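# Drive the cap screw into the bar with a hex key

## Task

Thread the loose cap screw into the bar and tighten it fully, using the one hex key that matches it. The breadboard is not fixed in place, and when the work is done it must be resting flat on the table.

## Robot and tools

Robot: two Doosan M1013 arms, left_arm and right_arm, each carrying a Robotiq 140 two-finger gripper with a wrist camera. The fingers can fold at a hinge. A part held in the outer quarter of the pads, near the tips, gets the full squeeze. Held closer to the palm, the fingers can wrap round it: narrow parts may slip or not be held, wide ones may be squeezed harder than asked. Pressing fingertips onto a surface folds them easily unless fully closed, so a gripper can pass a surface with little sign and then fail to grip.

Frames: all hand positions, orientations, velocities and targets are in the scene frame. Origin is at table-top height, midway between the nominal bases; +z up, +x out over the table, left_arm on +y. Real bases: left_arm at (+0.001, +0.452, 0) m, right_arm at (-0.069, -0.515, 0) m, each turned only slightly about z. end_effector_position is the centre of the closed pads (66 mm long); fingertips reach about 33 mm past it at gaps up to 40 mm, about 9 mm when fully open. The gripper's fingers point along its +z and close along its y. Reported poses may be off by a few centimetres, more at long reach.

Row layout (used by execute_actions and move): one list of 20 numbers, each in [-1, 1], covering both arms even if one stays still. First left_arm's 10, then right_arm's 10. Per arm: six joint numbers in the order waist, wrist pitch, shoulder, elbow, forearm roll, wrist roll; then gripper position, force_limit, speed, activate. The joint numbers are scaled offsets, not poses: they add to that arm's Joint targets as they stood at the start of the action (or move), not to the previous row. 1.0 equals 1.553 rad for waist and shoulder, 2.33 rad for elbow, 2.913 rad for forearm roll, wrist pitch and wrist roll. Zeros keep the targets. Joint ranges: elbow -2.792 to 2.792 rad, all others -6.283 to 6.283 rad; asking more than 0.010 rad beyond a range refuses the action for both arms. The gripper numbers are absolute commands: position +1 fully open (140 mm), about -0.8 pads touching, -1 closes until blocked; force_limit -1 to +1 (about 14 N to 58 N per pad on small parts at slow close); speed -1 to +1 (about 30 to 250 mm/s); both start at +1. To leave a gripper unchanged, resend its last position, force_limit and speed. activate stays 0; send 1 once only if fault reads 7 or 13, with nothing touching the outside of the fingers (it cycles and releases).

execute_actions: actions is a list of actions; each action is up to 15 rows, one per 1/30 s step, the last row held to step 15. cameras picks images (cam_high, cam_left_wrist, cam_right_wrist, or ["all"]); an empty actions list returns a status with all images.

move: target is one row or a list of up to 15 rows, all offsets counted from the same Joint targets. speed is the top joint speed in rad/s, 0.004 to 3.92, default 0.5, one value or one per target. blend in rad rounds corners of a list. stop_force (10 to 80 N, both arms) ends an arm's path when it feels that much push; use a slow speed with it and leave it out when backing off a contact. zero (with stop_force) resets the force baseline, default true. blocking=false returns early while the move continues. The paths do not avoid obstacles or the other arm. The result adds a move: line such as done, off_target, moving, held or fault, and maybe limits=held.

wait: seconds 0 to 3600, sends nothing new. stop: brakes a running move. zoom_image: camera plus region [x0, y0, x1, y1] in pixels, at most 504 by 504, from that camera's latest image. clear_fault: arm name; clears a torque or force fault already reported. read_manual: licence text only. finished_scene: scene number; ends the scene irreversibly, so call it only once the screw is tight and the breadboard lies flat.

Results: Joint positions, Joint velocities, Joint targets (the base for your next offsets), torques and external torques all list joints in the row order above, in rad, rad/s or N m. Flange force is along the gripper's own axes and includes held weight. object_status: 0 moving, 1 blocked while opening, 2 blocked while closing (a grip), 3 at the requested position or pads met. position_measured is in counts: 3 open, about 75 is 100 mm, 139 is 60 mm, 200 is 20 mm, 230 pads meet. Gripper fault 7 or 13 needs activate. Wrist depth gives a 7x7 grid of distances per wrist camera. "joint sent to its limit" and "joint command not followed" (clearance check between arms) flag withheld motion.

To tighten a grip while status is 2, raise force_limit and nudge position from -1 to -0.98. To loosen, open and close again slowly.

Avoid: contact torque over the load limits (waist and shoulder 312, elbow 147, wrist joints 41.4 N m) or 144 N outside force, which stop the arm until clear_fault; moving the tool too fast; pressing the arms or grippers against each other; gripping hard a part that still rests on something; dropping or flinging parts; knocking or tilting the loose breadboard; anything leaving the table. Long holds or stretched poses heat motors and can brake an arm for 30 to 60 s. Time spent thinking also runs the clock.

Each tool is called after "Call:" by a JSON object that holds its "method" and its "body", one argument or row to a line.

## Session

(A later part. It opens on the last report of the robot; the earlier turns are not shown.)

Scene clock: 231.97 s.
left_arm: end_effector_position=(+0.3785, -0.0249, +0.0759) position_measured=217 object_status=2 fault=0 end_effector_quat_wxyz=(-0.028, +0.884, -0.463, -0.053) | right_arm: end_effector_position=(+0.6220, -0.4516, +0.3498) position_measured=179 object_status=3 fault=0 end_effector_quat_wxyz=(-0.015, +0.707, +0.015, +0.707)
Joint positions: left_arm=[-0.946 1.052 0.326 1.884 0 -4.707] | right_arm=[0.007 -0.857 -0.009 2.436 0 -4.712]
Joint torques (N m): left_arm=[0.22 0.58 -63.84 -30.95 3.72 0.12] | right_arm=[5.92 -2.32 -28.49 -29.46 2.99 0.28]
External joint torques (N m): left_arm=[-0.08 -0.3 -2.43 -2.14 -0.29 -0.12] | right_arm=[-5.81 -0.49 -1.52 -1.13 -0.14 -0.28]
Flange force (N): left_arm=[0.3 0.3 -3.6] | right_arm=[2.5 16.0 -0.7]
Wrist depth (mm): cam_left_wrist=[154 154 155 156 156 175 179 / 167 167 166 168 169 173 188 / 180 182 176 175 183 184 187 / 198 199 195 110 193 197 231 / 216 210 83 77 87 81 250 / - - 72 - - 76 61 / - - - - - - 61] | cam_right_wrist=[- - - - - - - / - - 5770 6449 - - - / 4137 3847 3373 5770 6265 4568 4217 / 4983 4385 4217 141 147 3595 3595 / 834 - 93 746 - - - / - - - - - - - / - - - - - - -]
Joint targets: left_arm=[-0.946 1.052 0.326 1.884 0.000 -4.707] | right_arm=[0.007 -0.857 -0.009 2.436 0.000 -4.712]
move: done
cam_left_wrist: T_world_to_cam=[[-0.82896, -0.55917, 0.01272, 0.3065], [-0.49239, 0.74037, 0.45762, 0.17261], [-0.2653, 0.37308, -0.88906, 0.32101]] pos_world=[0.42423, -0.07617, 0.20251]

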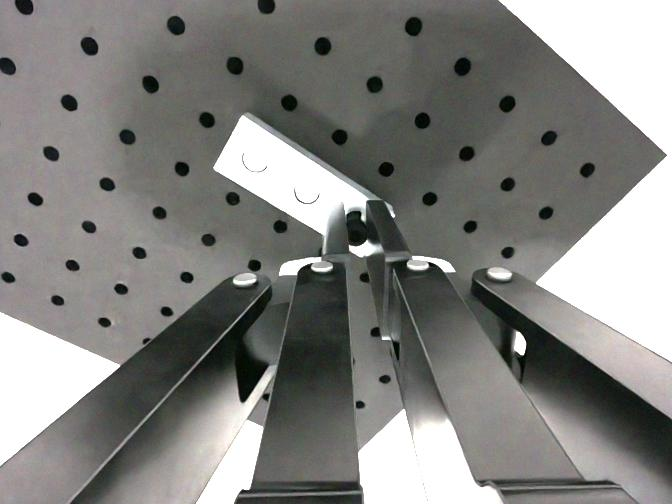

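Call:
{"method": "move", "body": {
  "target": [
    [0,0,0,0,0,0,-0.6,-1,-1,0,0,0,0,0,0,0,-0.4,-1,-1,0],
    [-0.00039,-0.05039,-0.03814,0.03674,0,0,-0.6,-1,-1,0,0,0,0,0,0,0,-0.4,-1,-1,0]
  ],
  "speed": 0.1,
  "cameras": ["cam_left_wrist"]
}}

Call:
{"method": "zoom_image", "body": {
  "camera": "cam_left_wrist",
  "region": [286, 150, 406, 250]
}}

Scene clock: 253.30 s.
left_arm: end_effector_position=(+0.3759, -0.0218, +0.0725) position_measured=205 object_status=3 fault=0 end_effector_quat_wxyz=(+0.000, +0.886, -0.464, +0.000) | right_arm: end_effector_position=(+0.6220, -0.4516, +0.3498) position_measured=179 object_status=3 fault=0 end_effector_quat_wxyz=(-0.015, +0.707, +0.015, +0.707)
Joint positions: left_arm=[-0.947 0.905 0.267 1.97 0 -4.707] | right_arm=[0.007 -0.857 -0.009 2.436 0 -4.712]
Joint torques (N m): left_arm=[-0.42 0.55 -62.22 -33.48 3.39 0.04] | right_arm=[6.2 -2.29 -28.37 -29.8 2.99 0.27]
External joint torques (N m): left_arm=[0.39 -0.6 2.65 0.82 -0.04 -0.04] | right_arm=[-6.26 -0.5 -0.85 -0.71 -0.14 -0.28]
Flange force (N): left_arm=[1.8 -0.7 4.6] | right_arm=[0.9 17.2 -0.2]
Wrist depth (mm): cam_left_wrist=[159 161 160 161 162 165 184 / 169 169 167 170 171 170 193 / 180 180 174 174 181 181 184 / 192 192 189 172 188 192 222 / 206 84 83 88 76 83 232 / - 67 - - - 74 62 / - - - - - - 63] | cam_right_wrist=[- - - - 5482 - - / - - 4767 - 5482 5622 3595 / - - 3847 - - - 2885 / 4475 4060 4217 4568 4137 3847 4767 / - - 93 - - - - / - - - 656 - - - / - - - - - - -]
Joint targets: left_arm=[-0.947 0.905 0.267 1.970 0.000 -4.707] | right_arm=[0.007 -0.857 -0.009 2.436 0.000 -4.712]
move: done
cam_left_wrist: T_world_to_cam=[[-0.83013, -0.55748, 0.0103, 0.30675], [-0.51978, 0.78041, 0.34756, 0.18971], [-0.20179, 0.28316, -0.9376, 0.29375]] pos_world=[0.41252, -0.06023, 0.20633]

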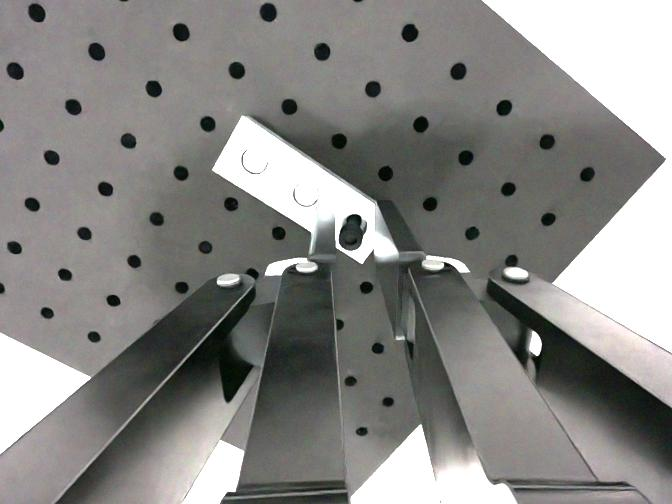

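Scaled by 4.200 from the camera's image (finer frame: 960x720).

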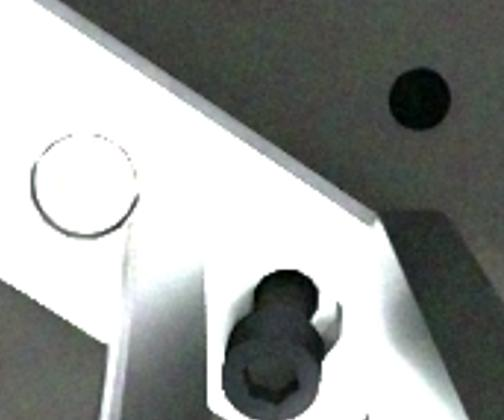

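Call:
{"method": "move", "body": {
  "target": [
    [0,0,0,0,0,0,-1,-1,-1,0,0,0,0,0,0,0,-0.4,-1,-1,0],
    [0,0,0,0,0,0,-0.6,-1,-1,0,0,0,0,0,0,0,-0.4,-1,-1,0],
    [0,0,0,0,0,-0.5125,-0.6,-1,-1,0,0,0,0,0,0,0,-0.4,-1,-1,0],
    [0,0,0,0,0,-0.5125,-1,-1,-1,0,0,0,0,0,0,0,-0.4,-1,-1,0]
  ],
  "speed": 1.5,
  "cameras": ["cam_left_wrist"]
}}

Call:
{"method": "zoom_image", "body": {
  "camera": "cam_left_wrist",
  "region": [286, 150, 406, 250]
}}

Scene clock: 266.03 s.
left_arm: end_effector_position=(+0.3759, -0.0218, +0.0725) position_measured=216 object_status=2 fault=0 end_effector_quat_wxyz=(+0.000, +0.965, +0.261, +0.000) | right_arm: end_effector_position=(+0.6220, -0.4516, +0.3498) position_measured=179 object_status=3 fault=0 end_effector_quat_wxyz=(-0.015, +0.707, +0.015, +0.707)
Joint positions: left_arm=[-0.947 0.905 0.267 1.97 0 -6.2] | right_arm=[0.007 -0.857 -0.009 2.436 0 -4.712]
Joint torques (N m): left_arm=[-0.51 0.82 -60.75 -32.39 3.54 0.11] | right_arm=[6.31 -2.31 -28.12 -29.59 2.97 0.16]
External joint torques (N m): left_arm=[0.63 -0.83 0.66 -0.33 -0.14 -0.11] | right_arm=[-6.34 -0.5 -1.63 -1 -0.11 -0.16]
Flange force (N): left_arm=[1.0 1.0 2.0] | right_arm=[2.6 17.7 -1.0]
Wrist depth (mm): cam_left_wrist=[159 160 160 160 161 161 162 / 169 169 169 171 166 170 171 / 180 180 180 176 179 182 184 / 191 192 190 112 188 191 221 / 235 200 83 77 87 81 232 / - - 72 - - 74 61 / - - - - - - 61] | cam_right_wrist=[5099 - - 5926 - - 3322 / - - 6449 - - - - / 3273 6265 - 6265 4873 6449 - / 3654 3847 4299 3915 147 4665 3915 / - - 93 - - - - / - - - - - - - / - - - - - - -]
Joint targets: left_arm=[-0.947 0.905 0.267 1.970 0.000 -6.200] | right_arm=[0.007 -0.857 -0.009 2.436 0.000 -4.712]
move: done
cam_left_wrist: T_world_to_cam=[[0.49109, -0.87105, 0.01037, -0.19666], [-0.81868, -0.45743, 0.34717, 0.27504], [-0.29766, -0.17899, -0.93775, 0.31978]] pos_world=[0.41693, 0.01174, 0.20643]

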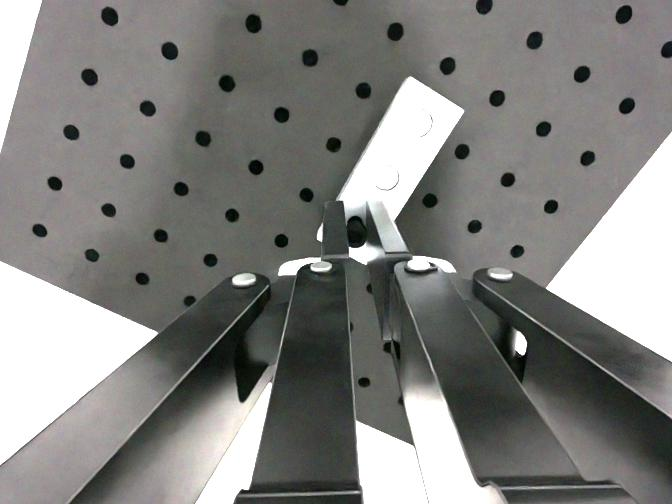

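Scaled by 4.200 from the camera's image (finer frame: 960x720).

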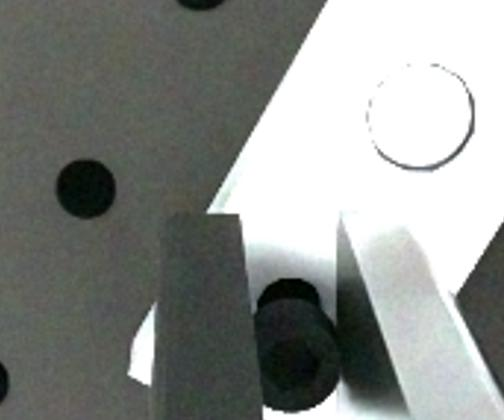

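Call:
{"method": "move", "body": {
  "target": [0,-0.0004,0.00043,0.00021,0,1,-1,-1,-1,0,0,0,0,0,0,0,-0.4,-1,-1,0],
  "speed": 2
}}

Call:
{"method": "move", "body": {
  "target": [0,-0.0004,0.00043,0.00021,0,1,-1,-1,-1,0,0,0,0,0,0,0,-0.4,-1,-1,0],
  "speed": 2,
  "cameras": ["cam_left_wrist"]
}}

Call:
{"method": "zoom_image", "body": {
  "camera": "cam_left_wrist",
  "region": [286, 150, 406, 250]
}}

Call:
{"method": "move", "body": {
  "target": [0,-0.0003,0.00032,0.00016,0,1,-1,-1,-1,0,0,0,0,0,0,0,-0.4,-1,-1,0],
  "speed": 2
}}

Call:
{"method": "move", "body": {
  "target": [0,-0.0003,0.00032,0.00016,0,1,-1,-1,-1,0,0,0,0,0,0,0,-0.4,-1,-1,0],
  "speed": 2,
  "cameras": ["cam_left_wrist"]
}}

Call:
{"method": "zoom_image", "body": {
  "camera": "cam_left_wrist",
  "region": [286, 150, 406, 250]
}}

Scene clock: 285.70 s.
left_arm: end_effector_position=(+0.3759, -0.0218, +0.0719) position_measured=216 object_status=2 fault=0 end_effector_quat_wxyz=(+0.000, -0.369, +0.929, +0.000) | right_arm: end_effector_position=(+0.6220, -0.4516, +0.3498) position_measured=179 object_status=3 fault=0 end_effector_quat_wxyz=(-0.015, +0.707, +0.015, +0.707)
Joint positions: left_arm=[-0.947 0.904 0.268 1.97 0 -3.287] | right_arm=[0.007 -0.857 -0.009 2.436 0 -4.712]
Joint torques (N m): left_arm=[-1.05 2.16 -61.41 -29.83 3.14 0.07] | right_arm=[6.46 -2.35 -28.9 -29.66 3.01 0.24]
External joint torques (N m): left_arm=[1.02 -2.17 2.02 -2.72 0.17 -0.07] | right_arm=[-6.38 -0.47 -1.13 -0.94 -0.16 -0.24]
Flange force (N): left_arm=[-1.0 -7.0 4.1] | right_arm=[1.7 17.7 -0.3]
Wrist depth (mm): cam_left_wrist=[181 180 159 160 160 180 184 / 193 173 169 170 170 172 193 / 202 179 180 179 181 180 186 / 191 191 189 114 188 190 194 / 205 199 83 77 87 81 203 / - - 72 - - 74 61 / - - - - - - 61] | cam_right_wrist=[- - - - - 4665 - / - - 5099 - 3987 - 4873 / - - 5770 - 4983 5221 4767 / 4767 3780 4665 142 147 6091 - / - - 93 775 - - - / - - - - - - - / - - - - - - -]
Joint targets: left_arm=[-0.947 0.904 0.268 1.970 0.000 -3.287] | right_arm=[0.007 -0.857 -0.009 2.436 0.000 -4.712]
move: done

Scene clock: 287.83 s.
left_arm: end_effector_position=(+0.3759, -0.0218, +0.0713) position_measured=216 object_status=2 fault=0 end_effector_quat_wxyz=(+0.000, +0.881, +0.473, +0.000) | right_arm: end_effector_position=(+0.6220, -0.4516, +0.3498) position_measured=179 object_status=3 fault=0 end_effector_quat_wxyz=(-0.015, +0.707, +0.015, +0.707)
Joint positions: left_arm=[-0.947 0.902 0.268 1.971 0 -0.374] | right_arm=[0.007 -0.857 -0.009 2.436 0 -4.712]
Joint torques (N m): left_arm=[-1.09 2.06 -60.93 -29.5 3.14 0.15] | right_arm=[6.31 -2.25 -28.83 -29.47 2.98 0.17]
External joint torques (N m): left_arm=[1.17 -2.05 0.97 -3.09 0.24 -0.15] | right_arm=[-6.36 -0.55 -0.83 -1.1 -0.13 -0.17]
Flange force (N): left_arm=[-0.3 6.4 2.5] | right_arm=[1.0 17.6 0.4]
Wrist depth (mm): cam_left_wrist=[158 159 159 159 160 160 160 / 168 168 169 169 169 169 170 / 177 178 179 178 170 181 180 / 218 191 189 112 188 190 193 / 234 226 83 77 87 81 230 / - - 72 - - 74 61 / - - - - - - 61] | cam_right_wrist=[- - - - - - 4767 / - - 4767 - - 3987 - / - 4983 5622 6265 - 3780 - / 4983 3654 4385 4060 4217 3987 4983 / - - 93 677 - - - / - - - - - - - / - - - - - - -]
Joint targets: left_arm=[-0.947 0.902 0.268 1.971 0.000 -0.374] | right_arm=[0.007 -0.857 -0.009 2.436 0.000 -4.712]
move: done
cam_left_wrist: T_world_to_cam=[[0.82537, -0.56449, 0.01057, -0.31569], [-0.53243, -0.772, 0.34717, 0.16102], [-0.18781, -0.29217, -0.93774, 0.2748]] pos_world=[0.39791, 0.02639, 0.20513]

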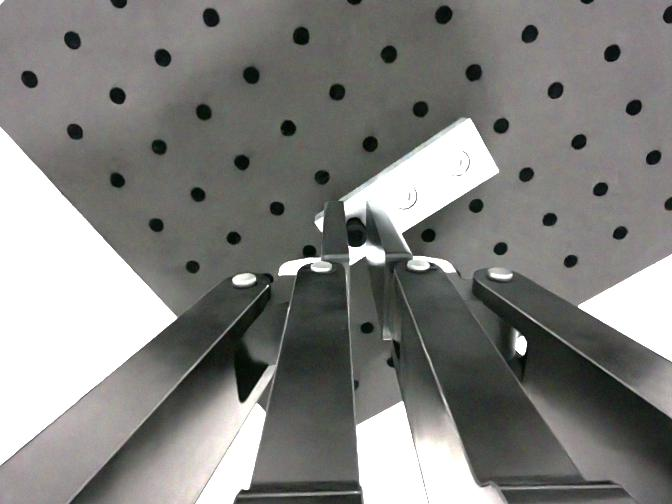

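Scaled by 4.200 from the camera's image (finer frame: 960x720).

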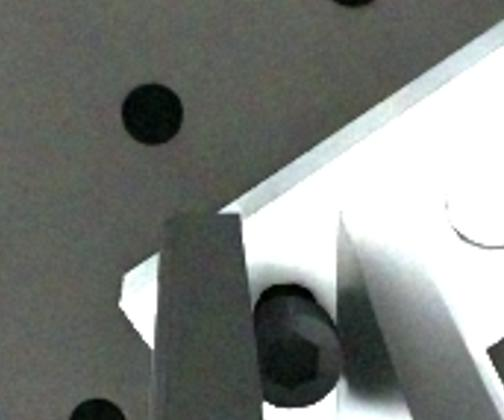

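Scene clock: 289.97 s.
left_arm: end_effector_position=(+0.3759, -0.0218, +0.0708) position_measured=216 object_status=2 fault=0 end_effector_quat_wxyz=(+0.000, -0.571, +0.821, +0.000) | right_arm: end_effector_position=(+0.6220, -0.4516, +0.3498) position_measured=179 object_status=3 fault=0 end_effector_quat_wxyz=(-0.015, +0.707, +0.015, +0.707)
Joint positions: left_arm=[-0.947 0.902 0.269 1.971 0 2.539] | right_arm=[0.007 -0.857 -0.009 2.436 0 -4.712]
Joint torques (N m): left_arm=[-0.95 1.54 -61.44 -31.14 3.06 0.16] | right_arm=[6.41 -2.37 -28.42 -29.58 2.97 0.16]
External joint torques (N m): left_arm=[1.14 -1.57 1.37 -1.48 0.26 -0.16] | right_arm=[-6.37 -0.45 -1.5 -1.02 -0.12 -0.16]
Flange force (N): left_arm=[0.7 -4.2 3.3] | right_arm=[2.5 17.8 -0.8]
Wrist depth (mm): cam_left_wrist=[181 162 159 159 159 161 183 / 167 168 168 168 169 169 193 / 178 178 179 177 180 181 206 / 190 190 180 112 109 190 220 / 203 197 83 77 87 81 229 / - - 72 - - 74 61 / - - - - - - 61] | cam_right_wrist=[- - - - - - 4299 / - 5348 5482 5099 - - 4983 / - 5926 6449 5482 5099 - 4217 / 3780 4385 4299 3780 147 4060 4137 / - - 93 - - - - / - - - - - - - / - - - - - - -]
Joint targets: left_arm=[-0.947 0.902 0.269 1.971 0.000 2.539] | right_arm=[0.007 -0.857 -0.009 2.436 0.000 -4.712]
move: done

Scene clock: 292.10 s.
left_arm: end_effector_position=(+0.3759, -0.0218, +0.0704) position_measured=216 object_status=2 fault=0 end_effector_quat_wxyz=(+0.000, +0.751, +0.661, +0.000) | right_arm: end_effector_position=(+0.6220, -0.4516, +0.3498) position_measured=179 object_status=3 fault=0 end_effector_quat_wxyz=(-0.015, +0.707, +0.015, +0.707)
Joint positions: left_arm=[-0.947 0.901 0.269 1.972 0 5.452] | right_arm=[0.007 -0.857 -0.009 2.436 0 -4.712]
Joint torques (N m): left_arm=[-1.35 1.21 -62.11 -31.73 3.17 0.09] | right_arm=[6.14 -2.33 -28.5 -29.61 2.95 0.19]
External joint torques (N m): left_arm=[1.43 -1.18 1.73 -0.91 0.21 -0.09] | right_arm=[-6.09 -0.47 -1.02 -0.92 -0.11 -0.19]
Flange force (N): left_arm=[-0.9 4.1 3.4] | right_arm=[1.4 16.9 -0.2]
Wrist depth (mm): cam_left_wrist=[162 158 158 159 159 159 160 / 191 167 168 168 168 169 169 / 203 181 178 177 174 178 179 / 216 210 187 115 175 189 192 / 231 226 83 77 87 81 203 / - - 72 - - 74 61 / - - - - - - 61] | cam_right_wrist=[- - - - - - - / - - - 5482 3595 - - / - - - 5622 5622 - 6091 / 6449 4665 4385 992 147 3595 4385 / - - 93 - - - - / - - - - - - - / - - - - - - -]
Joint targets: left_arm=[-0.947 0.901 0.269 1.972 0.000 5.452] | right_arm=[0.007 -0.857 -0.009 2.436 0.000 -4.712]
move: done
cam_left_wrist: T_world_to_cam=[[0.98985, -0.14175, 0.01064, -0.36824], [-0.1366, -0.92782, 0.34713, 0.00922], [-0.03933, -0.34505, -0.93776, 0.21702]] pos_world=[0.37429, 0.03124, 0.20423]

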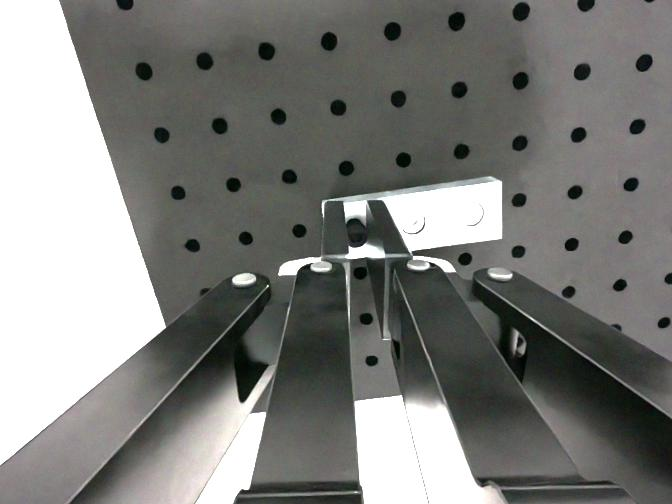

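Scaled by 4.200 from the camera's image (finer frame: 960x720).

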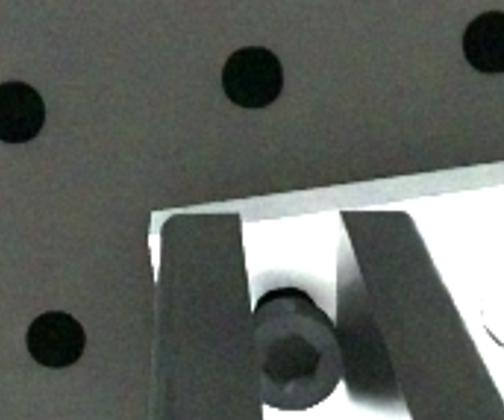

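Call:
{"method": "move", "body": {
  "target": [
    [0,0,0,0,0,0,-0.5,-1,-1,0,0,0,0,0,0,0,-0.4,-1,-1,0],
    [0,0.03186,-0.03239,-0.01823,0,0,-0.5,-1,-1,0,0,0,0,0,0,0,-0.4,-1,-1,0]
  ],
  "speed": 0.2,
  "cameras": ["cam_left_wrist"]
}}

Call:
{"method": "zoom_image", "body": {
  "camera": "cam_left_wrist",
  "region": [286, 150, 406, 250]
}}

Call:
{"method": "move", "body": {
  "target": [0.51256,-0.01126,-0.14647,0.11168,0,-0.4538,-0.5,-1,-1,0,0,0,0,0,0,0,-0.4,-1,-1,0],
  "speed": 1.0,
  "cameras": ["cam_left_wrist"]
}}

Call:
{"method": "zoom_image", "body": {
  "camera": "cam_left_wrist",
  "region": [286, 130, 426, 300]
}}

Scene clock: 313.13 s.
left_arm: end_effector_position=(+0.3759, -0.0218, +0.1200) position_measured=192 object_status=3 fault=0 end_effector_quat_wxyz=(+0.000, +0.751, +0.661, +0.000) | right_arm: end_effector_position=(+0.6220, -0.4516, +0.3498) position_measured=179 object_status=3 fault=0 end_effector_quat_wxyz=(-0.015, +0.707, +0.015, +0.707)
Joint positions: left_arm=[-0.947 0.993 0.219 1.929 0 5.452] | right_arm=[0.007 -0.857 -0.009 2.436 0 -4.712]
Joint torques (N m): left_arm=[0.07 0.58 -59.5 -35.61 3.62 0.13] | right_arm=[6.06 -2.31 -28.61 -29.5 3.01 0.26]
External joint torques (N m): left_arm=[-0.2 -0.55 3.11 1 -0.04 -0.13] | right_arm=[-5.89 -0.51 -1.54 -1.13 -0.16 -0.26]
Flange force (N): left_arm=[-2.0 1.3 4.9] | right_arm=[2.5 16.4 -0.7]
Wrist depth (mm): cam_left_wrist=[225 205 203 203 204 204 205 / 238 236 215 216 216 217 216 / 254 252 228 223 223 231 231 / 271 270 240 226 134 243 245 / 284 78 83 256 - 84 75 / - 69 - 313 - 77 63 / - - - 341 - - 66] | cam_right_wrist=[- - 3915 - - - 4983 / - - 5926 - - 5622 - / 5099 4217 - - - 6449 5221 / 4767 3847 4299 3716 147 4217 3716 / - - 93 756 - - - / - - - - - - - / - - - - - - -]
Joint targets: left_arm=[-0.947 0.993 0.219 1.929 0.000 5.452] | right_arm=[0.007 -0.857 -0.009 2.436 0.000 -4.712]
move: done
cam_left_wrist: T_world_to_cam=[[0.98985, -0.14175, 0.01064, -0.36876], [-0.1366, -0.92782, 0.34713, -0.008], [-0.03933, -0.34505, -0.93776, 0.26354]] pos_world=[0.37429, 0.03124, 0.25383]

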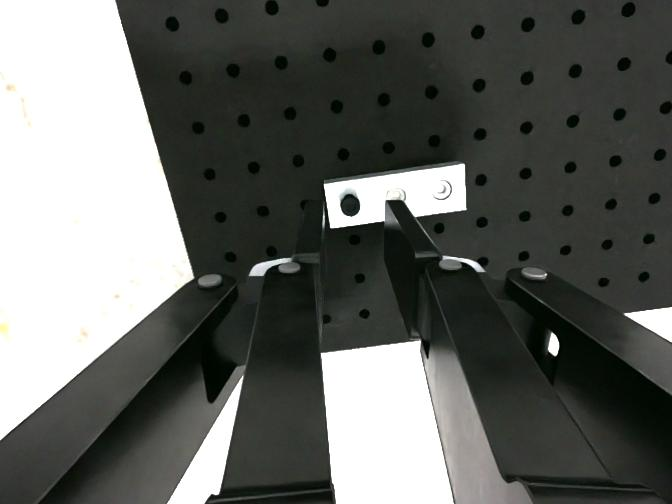

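Scaled by 4.200 from the camera's image (finer frame: 960x720).

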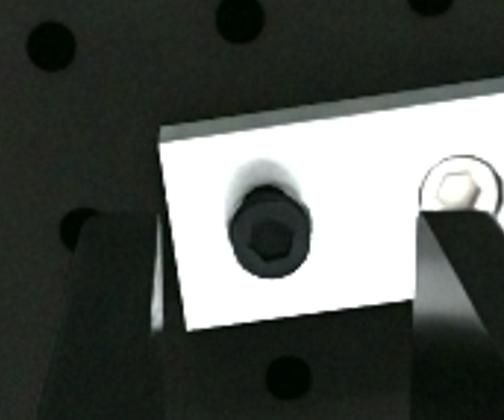

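Scene clock: 314.93 s.
left_arm: end_effector_position=(+0.4537, +0.4127, +0.1196) position_measured=192 object_status=3 fault=0 end_effector_quat_wxyz=(+0.000, -0.208, +0.978, +0.000) | right_arm: end_effector_position=(+0.6220, -0.4516, +0.3498) position_measured=179 object_status=3 fault=0 end_effector_quat_wxyz=(-0.015, +0.707, +0.015, +0.707)
Joint positions: left_arm=[-0.151 0.961 -0.008 2.189 0 4.13] | right_arm=[0.007 -0.857 -0.009 2.436 0 -4.712]
Joint torques (N m): left_arm=[-0.12 0.61 -34.43 -34.86 3.54 0.05] | right_arm=[6.14 -2.3 -28.43 -29.68 3.03 0.2]
External joint torques (N m): left_arm=[0.15 -0.57 1.18 0.86 -0.07 -0.05] | right_arm=[-6.21 -0.5 -1.15 -0.89 -0.17 -0.2]
Flange force (N): left_arm=[-0.6 -0.1 3.5] | right_arm=[1.6 17.4 -0.4]
Wrist depth (mm): cam_left_wrist=[225 225 227 226 226 226 227 / 238 238 239 239 241 240 241 / 250 253 254 251 256 256 256 / 268 270 268 265 134 269 273 / 284 78 83 283 - 84 80 / - 69 - 311 - 77 63 / - - - 341 - - 66] | cam_right_wrist=[- - - - - - - / - - 6265 4475 6091 - - / - - 6449 6449 6449 5770 - / - 4767 4665 143 144 4217 4983 / - - 93 - - - - / - - - - - - - / - - - - - - -]
Joint targets: left_arm=[-0.151 0.961 -0.008 2.189 0.000 4.130] | right_arm=[0.007 -0.857 -0.009 2.436 0.000 -4.712]
move: done
cam_left_wrist: T_world_to_cam=[[-0.39395, 0.91907, 0.01083, -0.19422], [0.86332, 0.36596, 0.34749, -0.58188], [0.31541, 0.14624, -0.93762, 0.05251]] pos_world=[0.40927, 0.38377, 0.25353]

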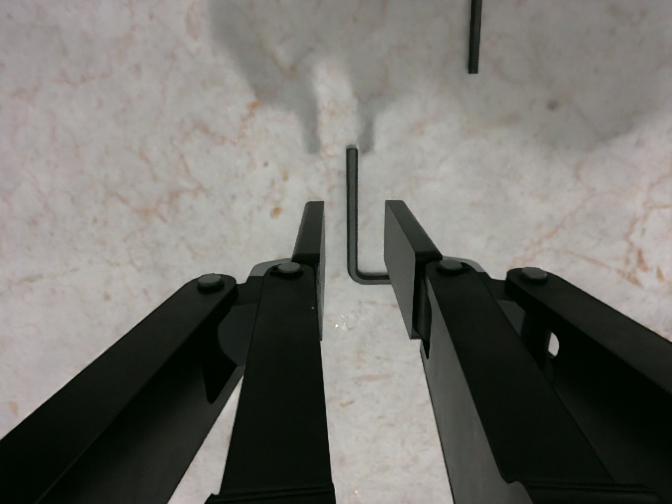

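Scaled by 2.965 from the camera's image (finer frame: 960x720).

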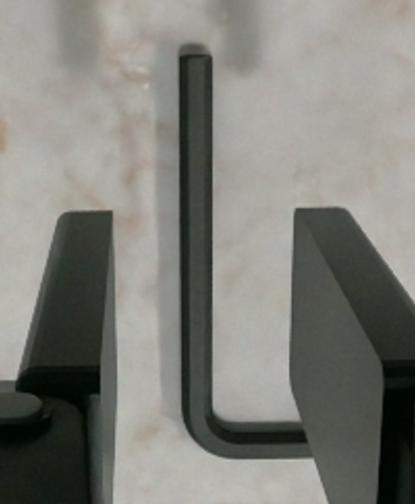

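Call:
{"method": "move", "body": {
  "target": [
    [0.00852,-0.06585,0.07545,0.03207,0,0.0028,-0.4,-1,-1,0,0,0,0,0,0,0,-0.4,-1,-1,0],
    [0.00852,-0.06585,0.07545,0.03207,0,0.0028,-1,-0.1,-1,0,0,0,0,0,0,0,-0.4,-1,-1,0]
  ],
  "speed": 0.25,
  "cameras": ["cam_left_wrist"]
}}

Call:
{"method": "zoom_image", "body": {
  "camera": "cam_left_wrist",
  "region": [286, 130, 426, 300]
}}

Scene clock: 346.30 s.
left_arm: end_effector_position=(+0.4572, +0.4183, +0.0345) position_measured=221 object_status=0 fault=0 end_effector_quat_wxyz=(+0.000, -0.211, +0.978, +0.000) | right_arm: end_effector_position=(+0.6220, -0.4516, +0.3498) position_measured=179 object_status=3 fault=0 end_effector_quat_wxyz=(-0.015, +0.707, +0.015, +0.707)
Joint positions: left_arm=[-0.138 0.769 0.109 2.264 0 4.138] | right_arm=[0.007 -0.857 -0.009 2.436 0 -4.712]
Joint torques (N m): left_arm=[0.12 0.5 -36.81 -25.88 3.03 0.05] | right_arm=[6.24 -2.36 -28.47 -29.63 3.05 0.17]
External joint torques (N m): left_arm=[-0.01 -0.47 -3.77 -3.07 -0.07 -0.05] | right_arm=[-6.2 -0.45 -1.22 -0.93 -0.2 -0.18]
Flange force (N): left_arm=[0.4 0.1 -7.1] | right_arm=[1.9 17.6 -0.5]
Wrist depth (mm): cam_left_wrist=[149 149 148 149 150 150 150 / 157 157 158 158 159 159 159 / 167 168 167 165 169 169 169 / 178 178 176 115 174 180 183 / 191 186 83 73 88 84 191 / - - 74 - - - 63 / - - - - - - -] | cam_right_wrist=[- - - - - - 4137 / - 6449 - - - - 4568 / 4873 - 6091 - 5622 - 4137 / 4385 4385 4873 143 4137 3915 4060 / - - 93 - - - - / - - - - - - - / - - - - - - -]
Joint targets: left_arm=[-0.138 0.769 0.109 2.264 0.000 4.138] | right_arm=[0.007 -0.857 -0.009 2.436 0.000 -4.712]
move: done
cam_left_wrist: T_world_to_cam=[[-0.39873, 0.917, 0.01084, -0.19406], [0.86146, 0.37047, 0.34734, -0.55831], [0.31449, 0.14783, -0.93768, -0.02953]] pos_world=[0.41287, 0.38916, 0.16833]

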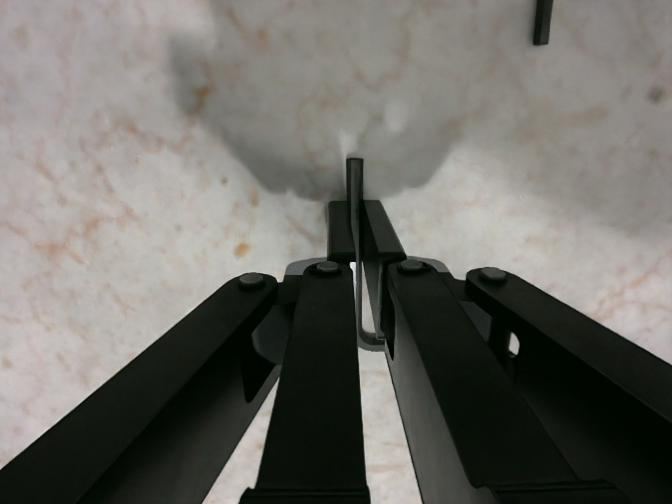

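Scaled by 2.965 from the camera's image (finer frame: 960x720).

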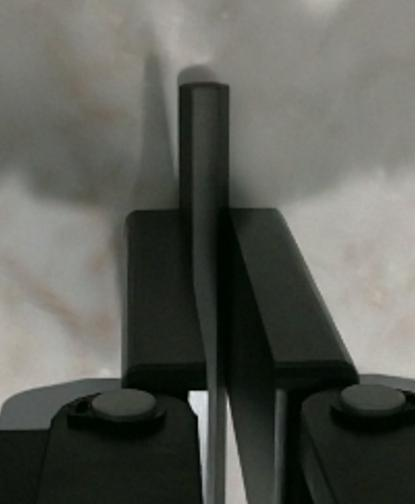

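Call:
{"method": "zoom_image", "body": {
  "camera": "cam_left_wrist",
  "region": [330, 290, 420, 360]
}}

Call:
{"method": "move", "body": {
  "target": [0,0.05,-0.0664,-0.01824,0,0,-1,-0.1,-1,0,0,0,0,0,0,0,-0.4,-1,-1,0],
  "speed": 0.3,
  "cameras": ["cam_left_wrist"]
}}

Scaled by 5.600 from the camera's image (finer frame: 960x720).

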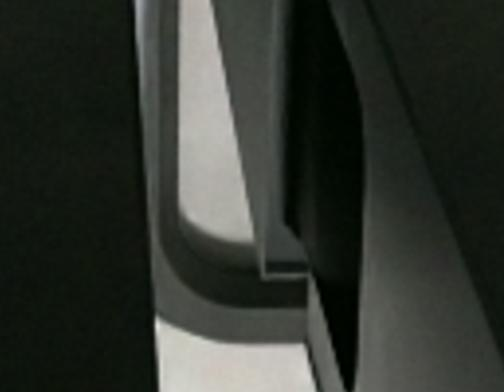

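Scene clock: 373.10 s.
left_arm: end_effector_position=(+0.4476, +0.4198, +0.0988) position_measured=221 object_status=2 fault=0 end_effector_quat_wxyz=(+0.000, -0.211, +0.978, +0.000) | right_arm: end_effector_position=(+0.6220, -0.4516, +0.3498) position_measured=179 object_status=3 fault=0 end_effector_quat_wxyz=(-0.015, +0.707, +0.015, +0.707)
Joint positions: left_arm=[-0.138 0.915 0.006 2.222 0 4.138] | right_arm=[0.007 -0.857 -0.009 2.436 0 -4.712]
Joint torques (N m): left_arm=[-0.44 0.62 -34.61 -33.89 3.4 0.11] | right_arm=[6.48 -2.23 -27.95 -29.76 3.04 0.18]
External joint torques (N m): left_arm=[0.54 -0.59 0.98 0.96 -0.03 -0.11] | right_arm=[-6.38 -0.57 -1.7 -0.78 -0.2 -0.18]
Flange force (N): left_arm=[-0.5 0.8 3.5] | right_arm=[2.3 18.1 -1.5]
Wrist depth (mm): cam_left_wrist=[205 206 206 208 208 209 208 / 218 219 219 220 219 221 221 / 233 232 233 230 233 235 234 / 248 249 245 109 243 250 250 / 265 259 83 72 87 84 261 / - - 74 - - - 63 / - - - - - - -] | cam_right_wrist=[- - - - - - - / - - 5348 6449 - - - / - 3987 - 5482 5622 - 4568 / 3595 4299 4299 4217 127 3780 4983 / - - 93 - - - - / - - - - - - - / - - - - - - -]
Joint targets: left_arm=[-0.138 0.915 0.006 2.222 0.000 4.138] | right_arm=[0.007 -0.857 -0.009 2.436 0.000 -4.712]
move: done
cam_left_wrist: T_world_to_cam=[[-0.39873, 0.917, 0.01084, -0.19983], [0.86146, 0.37047, 0.34734, -0.57298], [0.31449, 0.14783, -0.93768, 0.03354]] pos_world=[0.40337, 0.39056, 0.23263]

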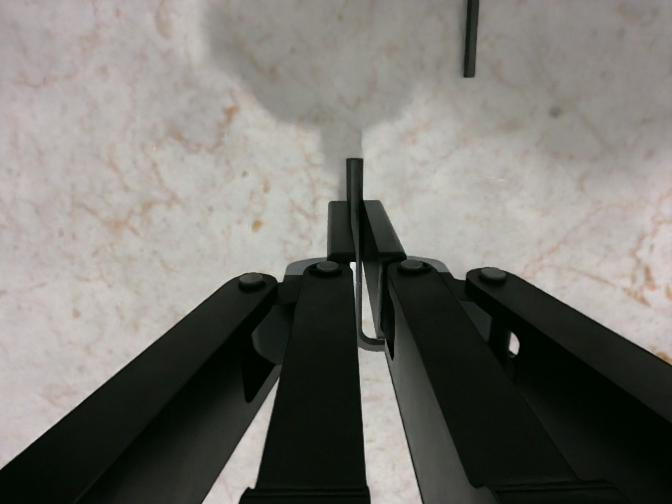

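Call:
{"method": "move", "body": {
  "target": [-0.46529,-0.62639,0.03461,0.08588,0,-0.34212,-1,-0.1,-1,0,0.35513,0.84987,0.22865,-0.54042,0,-0.03639,-0.4,-1,-1,0],
  "speed": 1.0,
  "cameras": ["cam_right_wrist", "cam_left_wrist"]
}}

Call:
{"method": "zoom_image", "body": {
  "camera": "cam_right_wrist",
  "region": [270, 130, 450, 300]
}}

Scene clock: 405.80 s.
left_arm: end_effector_position=(+0.4856, -0.0713, +0.3299) position_measured=221 object_status=2 fault=0 end_effector_quat_wxyz=(+0.242, -0.242, +0.665, -0.664) | right_arm: end_effector_position=(+0.5490, -0.0567, +0.4294) position_measured=179 object_status=3 fault=0 end_effector_quat_wxyz=(+0.000, +0.940, +0.342, -0.001)
Joint positions: left_arm=[-0.86 -0.91 0.059 2.422 0 3.141] | right_arm=[0.558 1.619 0.347 1.177 0 -4.818]
Joint torques (N m): left_arm=[-0.77 -2.14 -35.55 -29.22 2.7 0.06] | right_arm=[6.55 0.43 -75.99 -41.13 4.4 0.15]
External joint torques (N m): left_arm=[0.95 -0.62 0.71 0.94 -0.11 -0.11] | right_arm=[-6.76 -0.49 -1.76 -1.23 -0.06 -0.15]
Flange force (N): left_arm=[-2.3 3.8 -0.6] | right_arm=[-1.4 8.9 -1.3]
Wrist depth (mm): cam_left_wrist=[- - - 3222 2138 658 472 / - - - - 1249 783 472 / - - - 6352 - 624 478 / - - 6538 108 120 632 482 / 210 205 83 73 87 81 438 / - - 74 - - - 63 / - - - - - - -] | cam_right_wrist=[- - 495 - - - 511 / - - 528 - - - - / 568 - - 545 - - - / 246 257 116 238 122 - - / 205 - 93 247 - - - / - - - - - - - / - - - - - - -]
Joint targets: left_arm=[-0.860 -0.910 0.059 2.422 0.000 3.141] | right_arm=[0.558 1.619 0.347 1.177 0.000 -4.818]
move: done
cam_left_wrist: T_world_to_cam=[[0.00417, 0.0177, -0.99984, 0.33671], [0.49481, 0.86883, 0.01745, -0.18165], [0.86899, -0.4948, -0.00514, -0.31179]] pos_world=[0.35942, -0.00241, 0.33822]
cam_right_wrist: T_world_to_cam=[[0.65331, -0.75701, -0.01116, -0.3861], [-0.71059, -0.6182, 0.33599, 0.21351], [-0.26125, -0.21158, -0.9418, 0.67743]] pos_world=[0.58093, -0.01695, 0.56196]
Images, in order (width x height): cam_left_wrist 672x504, cam_right_wrist 672x504.

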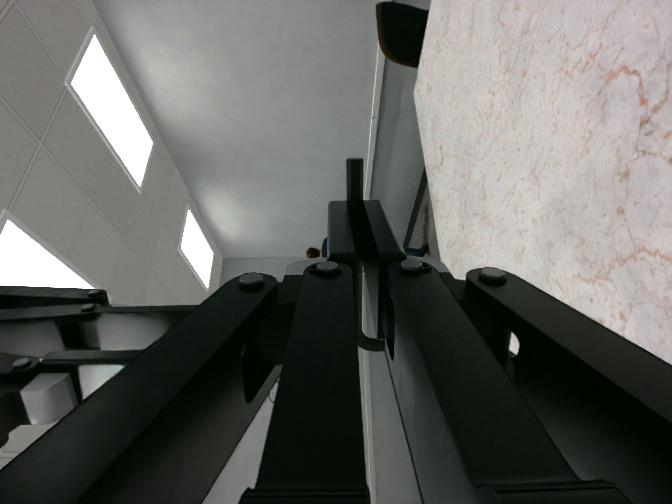

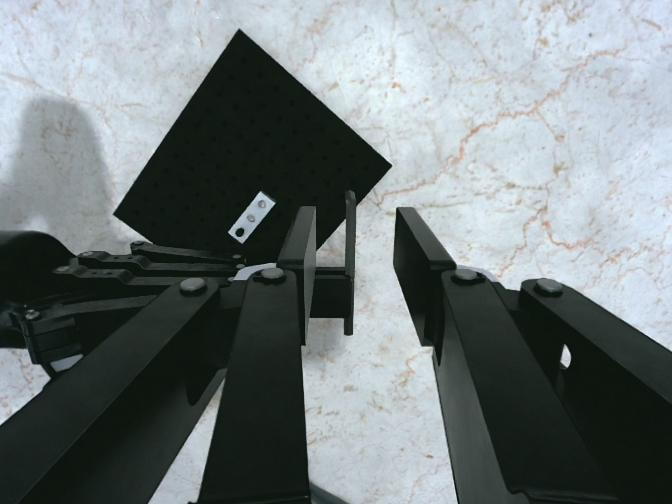

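Scaled by 2.800 from the camera's image (finer frame: 960x720).

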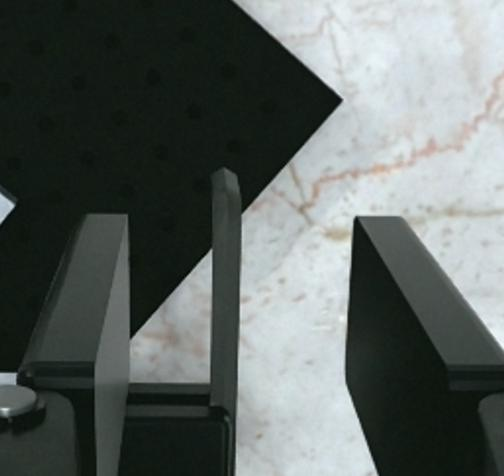

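Call:
{"method": "move", "body": {
  "target": [
    [0,0,0,0,0,0,-1,-0.1,-1,0,-0.0002,-0.04633,-0.0011,0.05864,0,-0.0001,-0.4,-1,-1,0],
    [0,0,0,0,0,0,-1,-0.1,-1,0,-0.0002,-0.04633,-0.0011,0.05864,0,-0.0001,-1,-1,-1,0]
  ],
  "speed": 0.12,
  "cameras": ["cam_right_wrist"]
}}

Call:
{"method": "zoom_image", "body": {
  "camera": "cam_right_wrist",
  "region": [270, 130, 450, 300]
}}

Scene clock: 424.27 s.
left_arm: end_effector_position=(+0.4856, -0.0713, +0.3298) position_measured=221 object_status=2 fault=0 end_effector_quat_wxyz=(+0.242, -0.242, +0.665, -0.664) | right_arm: end_effector_position=(+0.5470, -0.0583, +0.3545) position_measured=222 object_status=2 fault=0 end_effector_quat_wxyz=(+0.000, +0.940, +0.342, +0.000)
Joint positions: left_arm=[-0.86 -0.91 0.059 2.422 0 3.141] | right_arm=[0.558 1.484 0.345 1.314 0 -4.818]
Joint torques (N m): left_arm=[-0.39 -2.02 -34.57 -30.49 2.53 0.03] | right_arm=[9.27 0.82 -75.95 -40.82 5.61 0.32]
External joint torques (N m): left_arm=[0.45 -0.73 0.13 2.24 0.06 -0.07] | right_arm=[-9.05 -0.87 -1.96 -1.54 -1.25 -0.32]
Flange force (N): left_arm=[-1.2 4.0 -3.6] | right_arm=[-1.6 12.1 -1.2]
Wrist depth (mm): cam_left_wrist=[- - - - 1950 775 453 / - - - - - 658 470 / - - - - 1095 761 478 / 2711 - 6538 108 104 817 459 / 195 192 83 73 87 84 438 / - - 74 - - - 62 / - - - - - - -] | cam_right_wrist=[- 411 - - - - - / - - 437 - - - - / - 445 448 - - - - / - 481 - 126 - - - / 186 215 - - 85 - - / - - - - - - - / - - - - - - -]
Joint targets: left_arm=[-0.860 -0.910 0.059 2.422 0.000 3.141] | right_arm=[0.558 1.484 0.345 1.314 0.000 -4.818]
move: done
cam_right_wrist: T_world_to_cam=[[0.65331, -0.75701, -0.01117, -0.38683], [-0.71063, -0.61824, 0.33584, 0.23637], [-0.26114, -0.21147, -0.94185, 0.60599]] pos_world=[0.57893, -0.01855, 0.48706]

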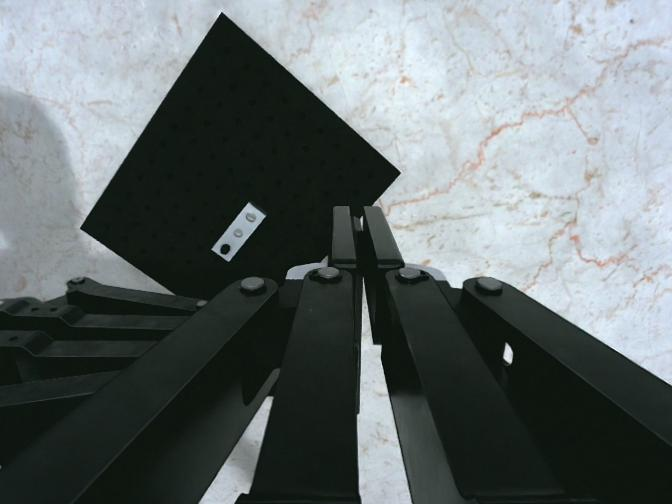

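Scaled by 2.800 from the camera's image (finer frame: 960x720).

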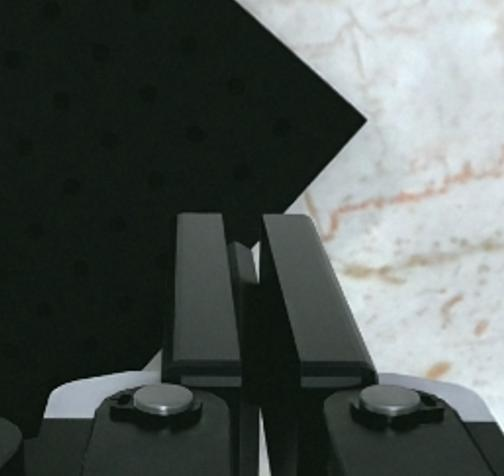

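Call:
{"method": "move", "body": {
  "target": [
    [0,0,0,0,0,0,-0.4,-1,-1,0,0,0,0,0,0,0,-1,-1,-1,0],
    [0,0.0004,-0.0833,0.0554,0,0,-0.4,-1,-1,0,0,0,0,0,0,0,-1,-1,-1,0],
    [0.6,0.0004,-0.0833,0.0554,0,0,-0.4,-1,-1,0,0,0,0,0,0,0,-0.98,0,-1,0]
  ],
  "speed": [0.3,0.3,1.2],
  "cameras": ["cam_right_wrist"]
}}

Call:
{"method": "zoom_image", "body": {
  "camera": "cam_right_wrist",
  "region": [290, 180, 430, 300]
}}

Scene clock: 432.93 s.
left_arm: end_effector_position=(+0.6303, +0.5242, +0.3292) position_measured=179 object_status=3 fault=0 end_effector_quat_wxyz=(+0.514, -0.515, +0.485, -0.485) | right_arm: end_effector_position=(+0.5470, -0.0583, +0.3544) position_measured=224 object_status=0 fault=0 end_effector_quat_wxyz=(+0.000, +0.940, +0.342, +0.000)
Joint positions: left_arm=[0.072 -0.909 -0.07 2.551 0 3.141] | right_arm=[0.558 1.484 0.345 1.314 0 -4.818]
Joint torques (N m): left_arm=[-0.34 -2.11 -21.27 -29.01 2.6 0.03] | right_arm=[6.55 0.43 -75.53 -41.23 4.43 0.2]
External joint torques (N m): left_arm=[0.29 -0.63 0.4 0.77 -0.01 -0.08] | right_arm=[-6.41 -0.49 -2.25 -1.11 -0.08 -0.2]
Flange force (N): left_arm=[-1.1 3.6 -0.3] | right_arm=[-2.4 8.5 -1.2]
Wrist depth (mm): cam_left_wrist=[- - - - 5558 656 486 / 5422 3644 - - 5293 680 477 / - - 6352 - - 797 534 / 2678 - - - 125 599 476 / 2678 78 83 - - 86 77 / - 74 - - - 60 65 / - - - - - - -] | cam_right_wrist=[- - 420 - - 431 - / 465 - 433 - - - - / - - 442 - - - - / 521 473 - 126 - - - / - - - - 85 - - / - - - - - - - / - - - - - - -]
Joint targets: left_arm=[0.072 -0.909 -0.070 2.551 0.000 3.141] | right_arm=[0.558 1.484 0.345 1.314 0.000 -4.818]
move: done
cam_right_wrist: T_world_to_cam=[[0.65333, -0.75699, -0.0111, -0.38688], [-0.71061, -0.61823, 0.33589, 0.23633], [-0.26113, -0.21156, -0.94183, 0.60598]] pos_world=[0.57893, -0.01855, 0.48706]

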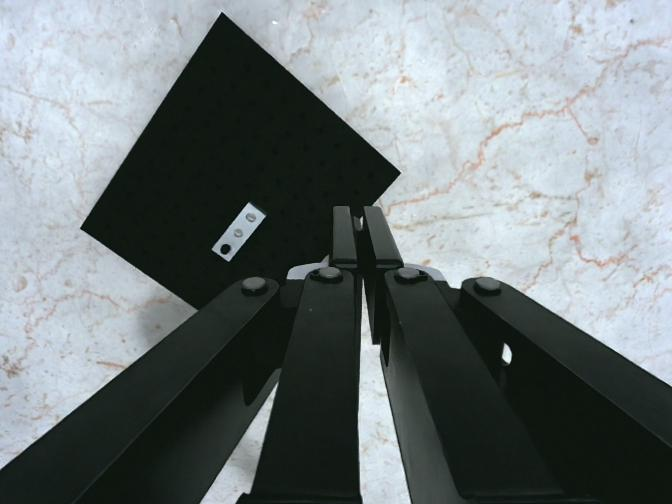

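Scaled by 3.600 from the camera's image (finer frame: 960x720).

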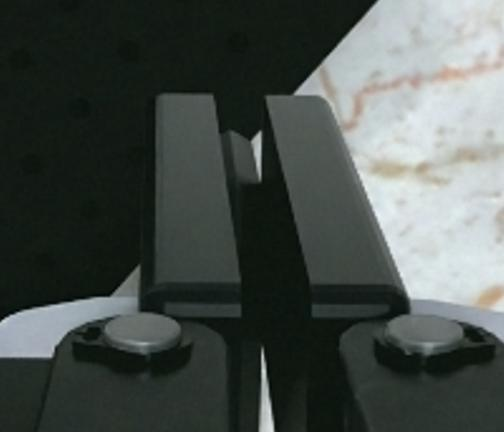

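Call:
{"method": "move", "body": {
  "target": [0,0,0,0,0,0,-0.4,-1,-1,0,0.12345,-0.14631,-0.03633,0.20713,0,-0.33697,-0.98,0,-1,0],
  "speed": 0.6,
  "cameras": ["cam_right_wrist"]
}}

Call:
{"method": "zoom_image", "body": {
  "camera": "cam_right_wrist",
  "region": [300, 160, 420, 260]
}}

Scene clock: 449.63 s.
left_arm: end_effector_position=(+0.6303, +0.5242, +0.3293) position_measured=179 object_status=3 fault=0 end_effector_quat_wxyz=(+0.514, -0.515, +0.485, -0.485) | right_arm: end_effector_position=(+0.3756, -0.0222, +0.1395) position_measured=224 object_status=2 fault=0 end_effector_quat_wxyz=(+0.000, +0.593, +0.805, -0.001)
Joint positions: left_arm=[0.072 -0.909 -0.07 2.551 0 3.141] | right_arm=[0.75 1.058 0.288 1.796 0 -5.8]
Joint torques (N m): left_arm=[-0.77 -2.12 -21.23 -28.89 2.57 0.01] | right_arm=[5.79 0.44 -64.51 -36.08 3.85 0.24]
External joint torques (N m): left_arm=[0.77 -0.62 0.31 0.65 0.01 -0.05] | right_arm=[-5.85 -0.47 -1.71 -0.8 -0.03 -0.24]
Flange force (N): left_arm=[-2.7 3.3 -0.3] | right_arm=[-8.7 3.3 -1.3]
Wrist depth (mm): cam_left_wrist=[- - - - 6538 658 471 / - - - - 6538 664 490 / 3222 - - - 5700 777 528 / - - 110 - 125 582 474 / - 78 83 122 - 86 75 / - 74 - - - 60 65 / - - - 3368 - - -] | cam_right_wrist=[- - 219 218 218 218 218 / - - - 230 231 232 230 / - - - 243 242 240 248 / 287 - 264 127 245 268 253 / - - - - 85 - - / - - - - - - - / - - - - - - -]
Joint targets: left_arm=[0.072 -0.909 -0.070 2.551 0.000 3.141] | right_arm=[0.750 1.058 0.288 1.796 0.000 -5.800]
move: done
cam_right_wrist: T_world_to_cam=[[0.95088, 0.30934, -0.01197, -0.33792], [0.29524, -0.89457, 0.33551, -0.17491], [0.09308, -0.32256, -0.94196, 0.23092]] pos_world=[0.35146, 0.02255, 0.27216]

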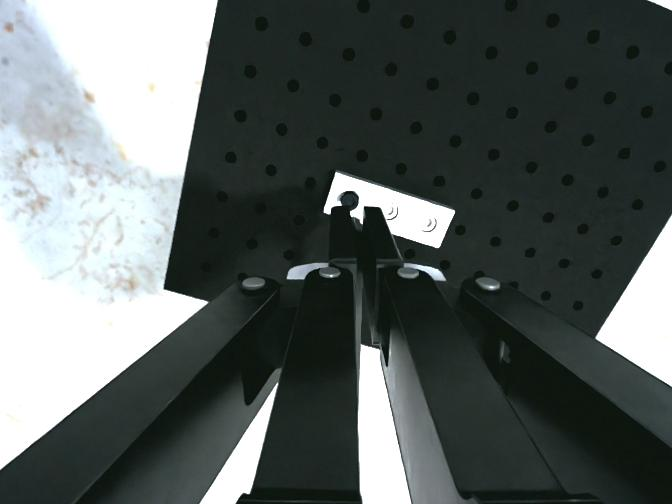

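Scaled by 4.200 from the camera's image (finer frame: 960x720).

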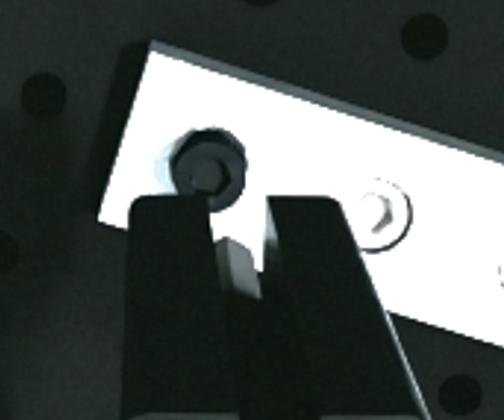

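Call:
{"method": "zoom_image", "body": {
  "camera": "cam_right_wrist",
  "region": [330, 185, 400, 235]
}}

Scaled by 7.200 from the camera's image (finer frame: 960x720).

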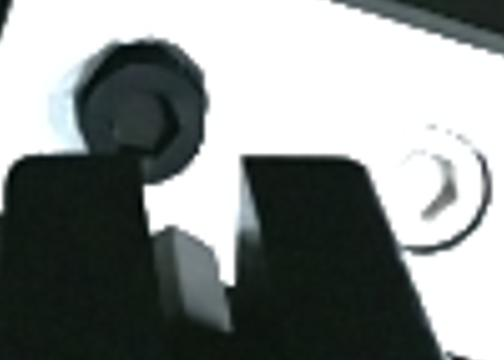

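Call:
{"method": "move", "body": {
  "target": [0,0,0,0,0,0,-0.4,-1,-1,0,0.00241,-0.01829,0.01563,0.01245,0,0.18538,-0.98,0,-1,0],
  "speed": 0.5,
  "cameras": ["cam_right_wrist"]
}}

Call:
{"method": "zoom_image", "body": {
  "camera": "cam_right_wrist",
  "region": [320, 185, 390, 235]
}}

Scene clock: 472.17 s.
left_arm: end_effector_position=(+0.6303, +0.5242, +0.3293) position_measured=179 object_status=3 fault=0 end_effector_quat_wxyz=(+0.514, -0.515, +0.485, -0.485) | right_arm: end_effector_position=(+0.3730, -0.0212, +0.1095) position_measured=224 object_status=2 fault=0 end_effector_quat_wxyz=(+0.000, +0.785, +0.619, -0.001)
Joint positions: left_arm=[0.072 -0.909 -0.07 2.551 0 3.141] | right_arm=[0.754 1.005 0.313 1.825 0 -5.26]
Joint torques (N m): left_arm=[-0.28 -2.12 -21.12 -28.95 2.66 0.04] | right_arm=[6.33 0.43 -66.02 -34.77 3.79 0.13]
External joint torques (N m): left_arm=[0.29 -0.63 0.08 0.7 -0.07 -0.08] | right_arm=[-6.37 -0.48 -1.5 -0.95 -0.1 -0.13]
Flange force (N): left_arm=[-0.8 2.8 -0.8] | right_arm=[-5.6 8.1 -1.3]
Wrist depth (mm): cam_left_wrist=[- - 6008 - 4940 660 474 / - - - - - 662 470 / 3045 - - - - 708 490 / - - - 135 125 648 479 / - 78 83 4730 - 86 77 / - 74 - 4042 - 60 65 / - - - - - - -] | cam_right_wrist=[216 192 193 191 - 191 190 / - 202 201 205 204 206 202 / 240 - - 213 209 215 215 / - - 230 127 222 230 228 / - - - - 85 - - / - - - - - - - / - - - - - - -]
Joint targets: left_arm=[0.072 -0.909 -0.070 2.551 0.000 3.141] | right_arm=[0.754 1.005 0.313 1.825 0.000 -5.260]
move: done
cam_right_wrist: T_world_to_cam=[[0.97547, -0.21982, -0.01165, -0.3566], [-0.20325, -0.91971, 0.33589, 0.02225], [-0.08455, -0.32528, -0.94183, 0.26935]] pos_world=[0.37515, 0.02969, 0.24206]

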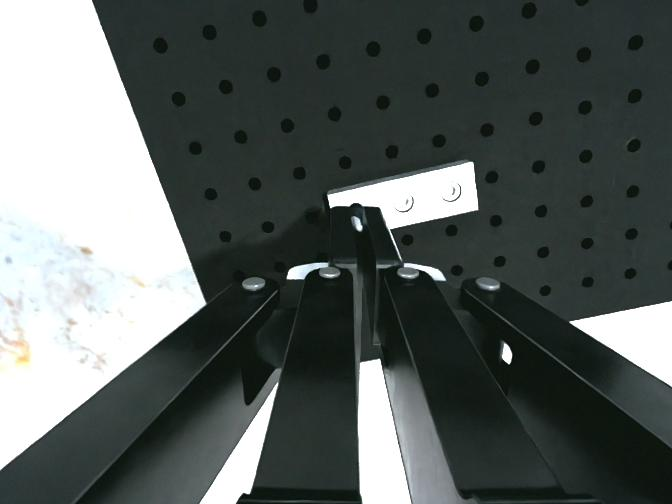

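Scaled by 7.200 from the camera's image (finer frame: 960x720).

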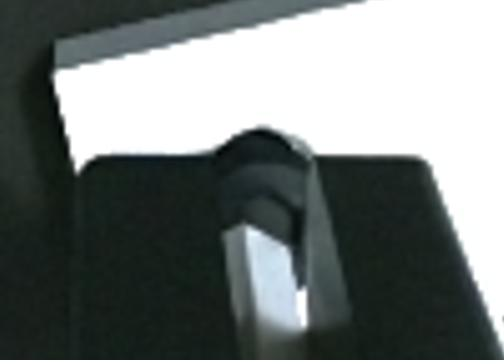

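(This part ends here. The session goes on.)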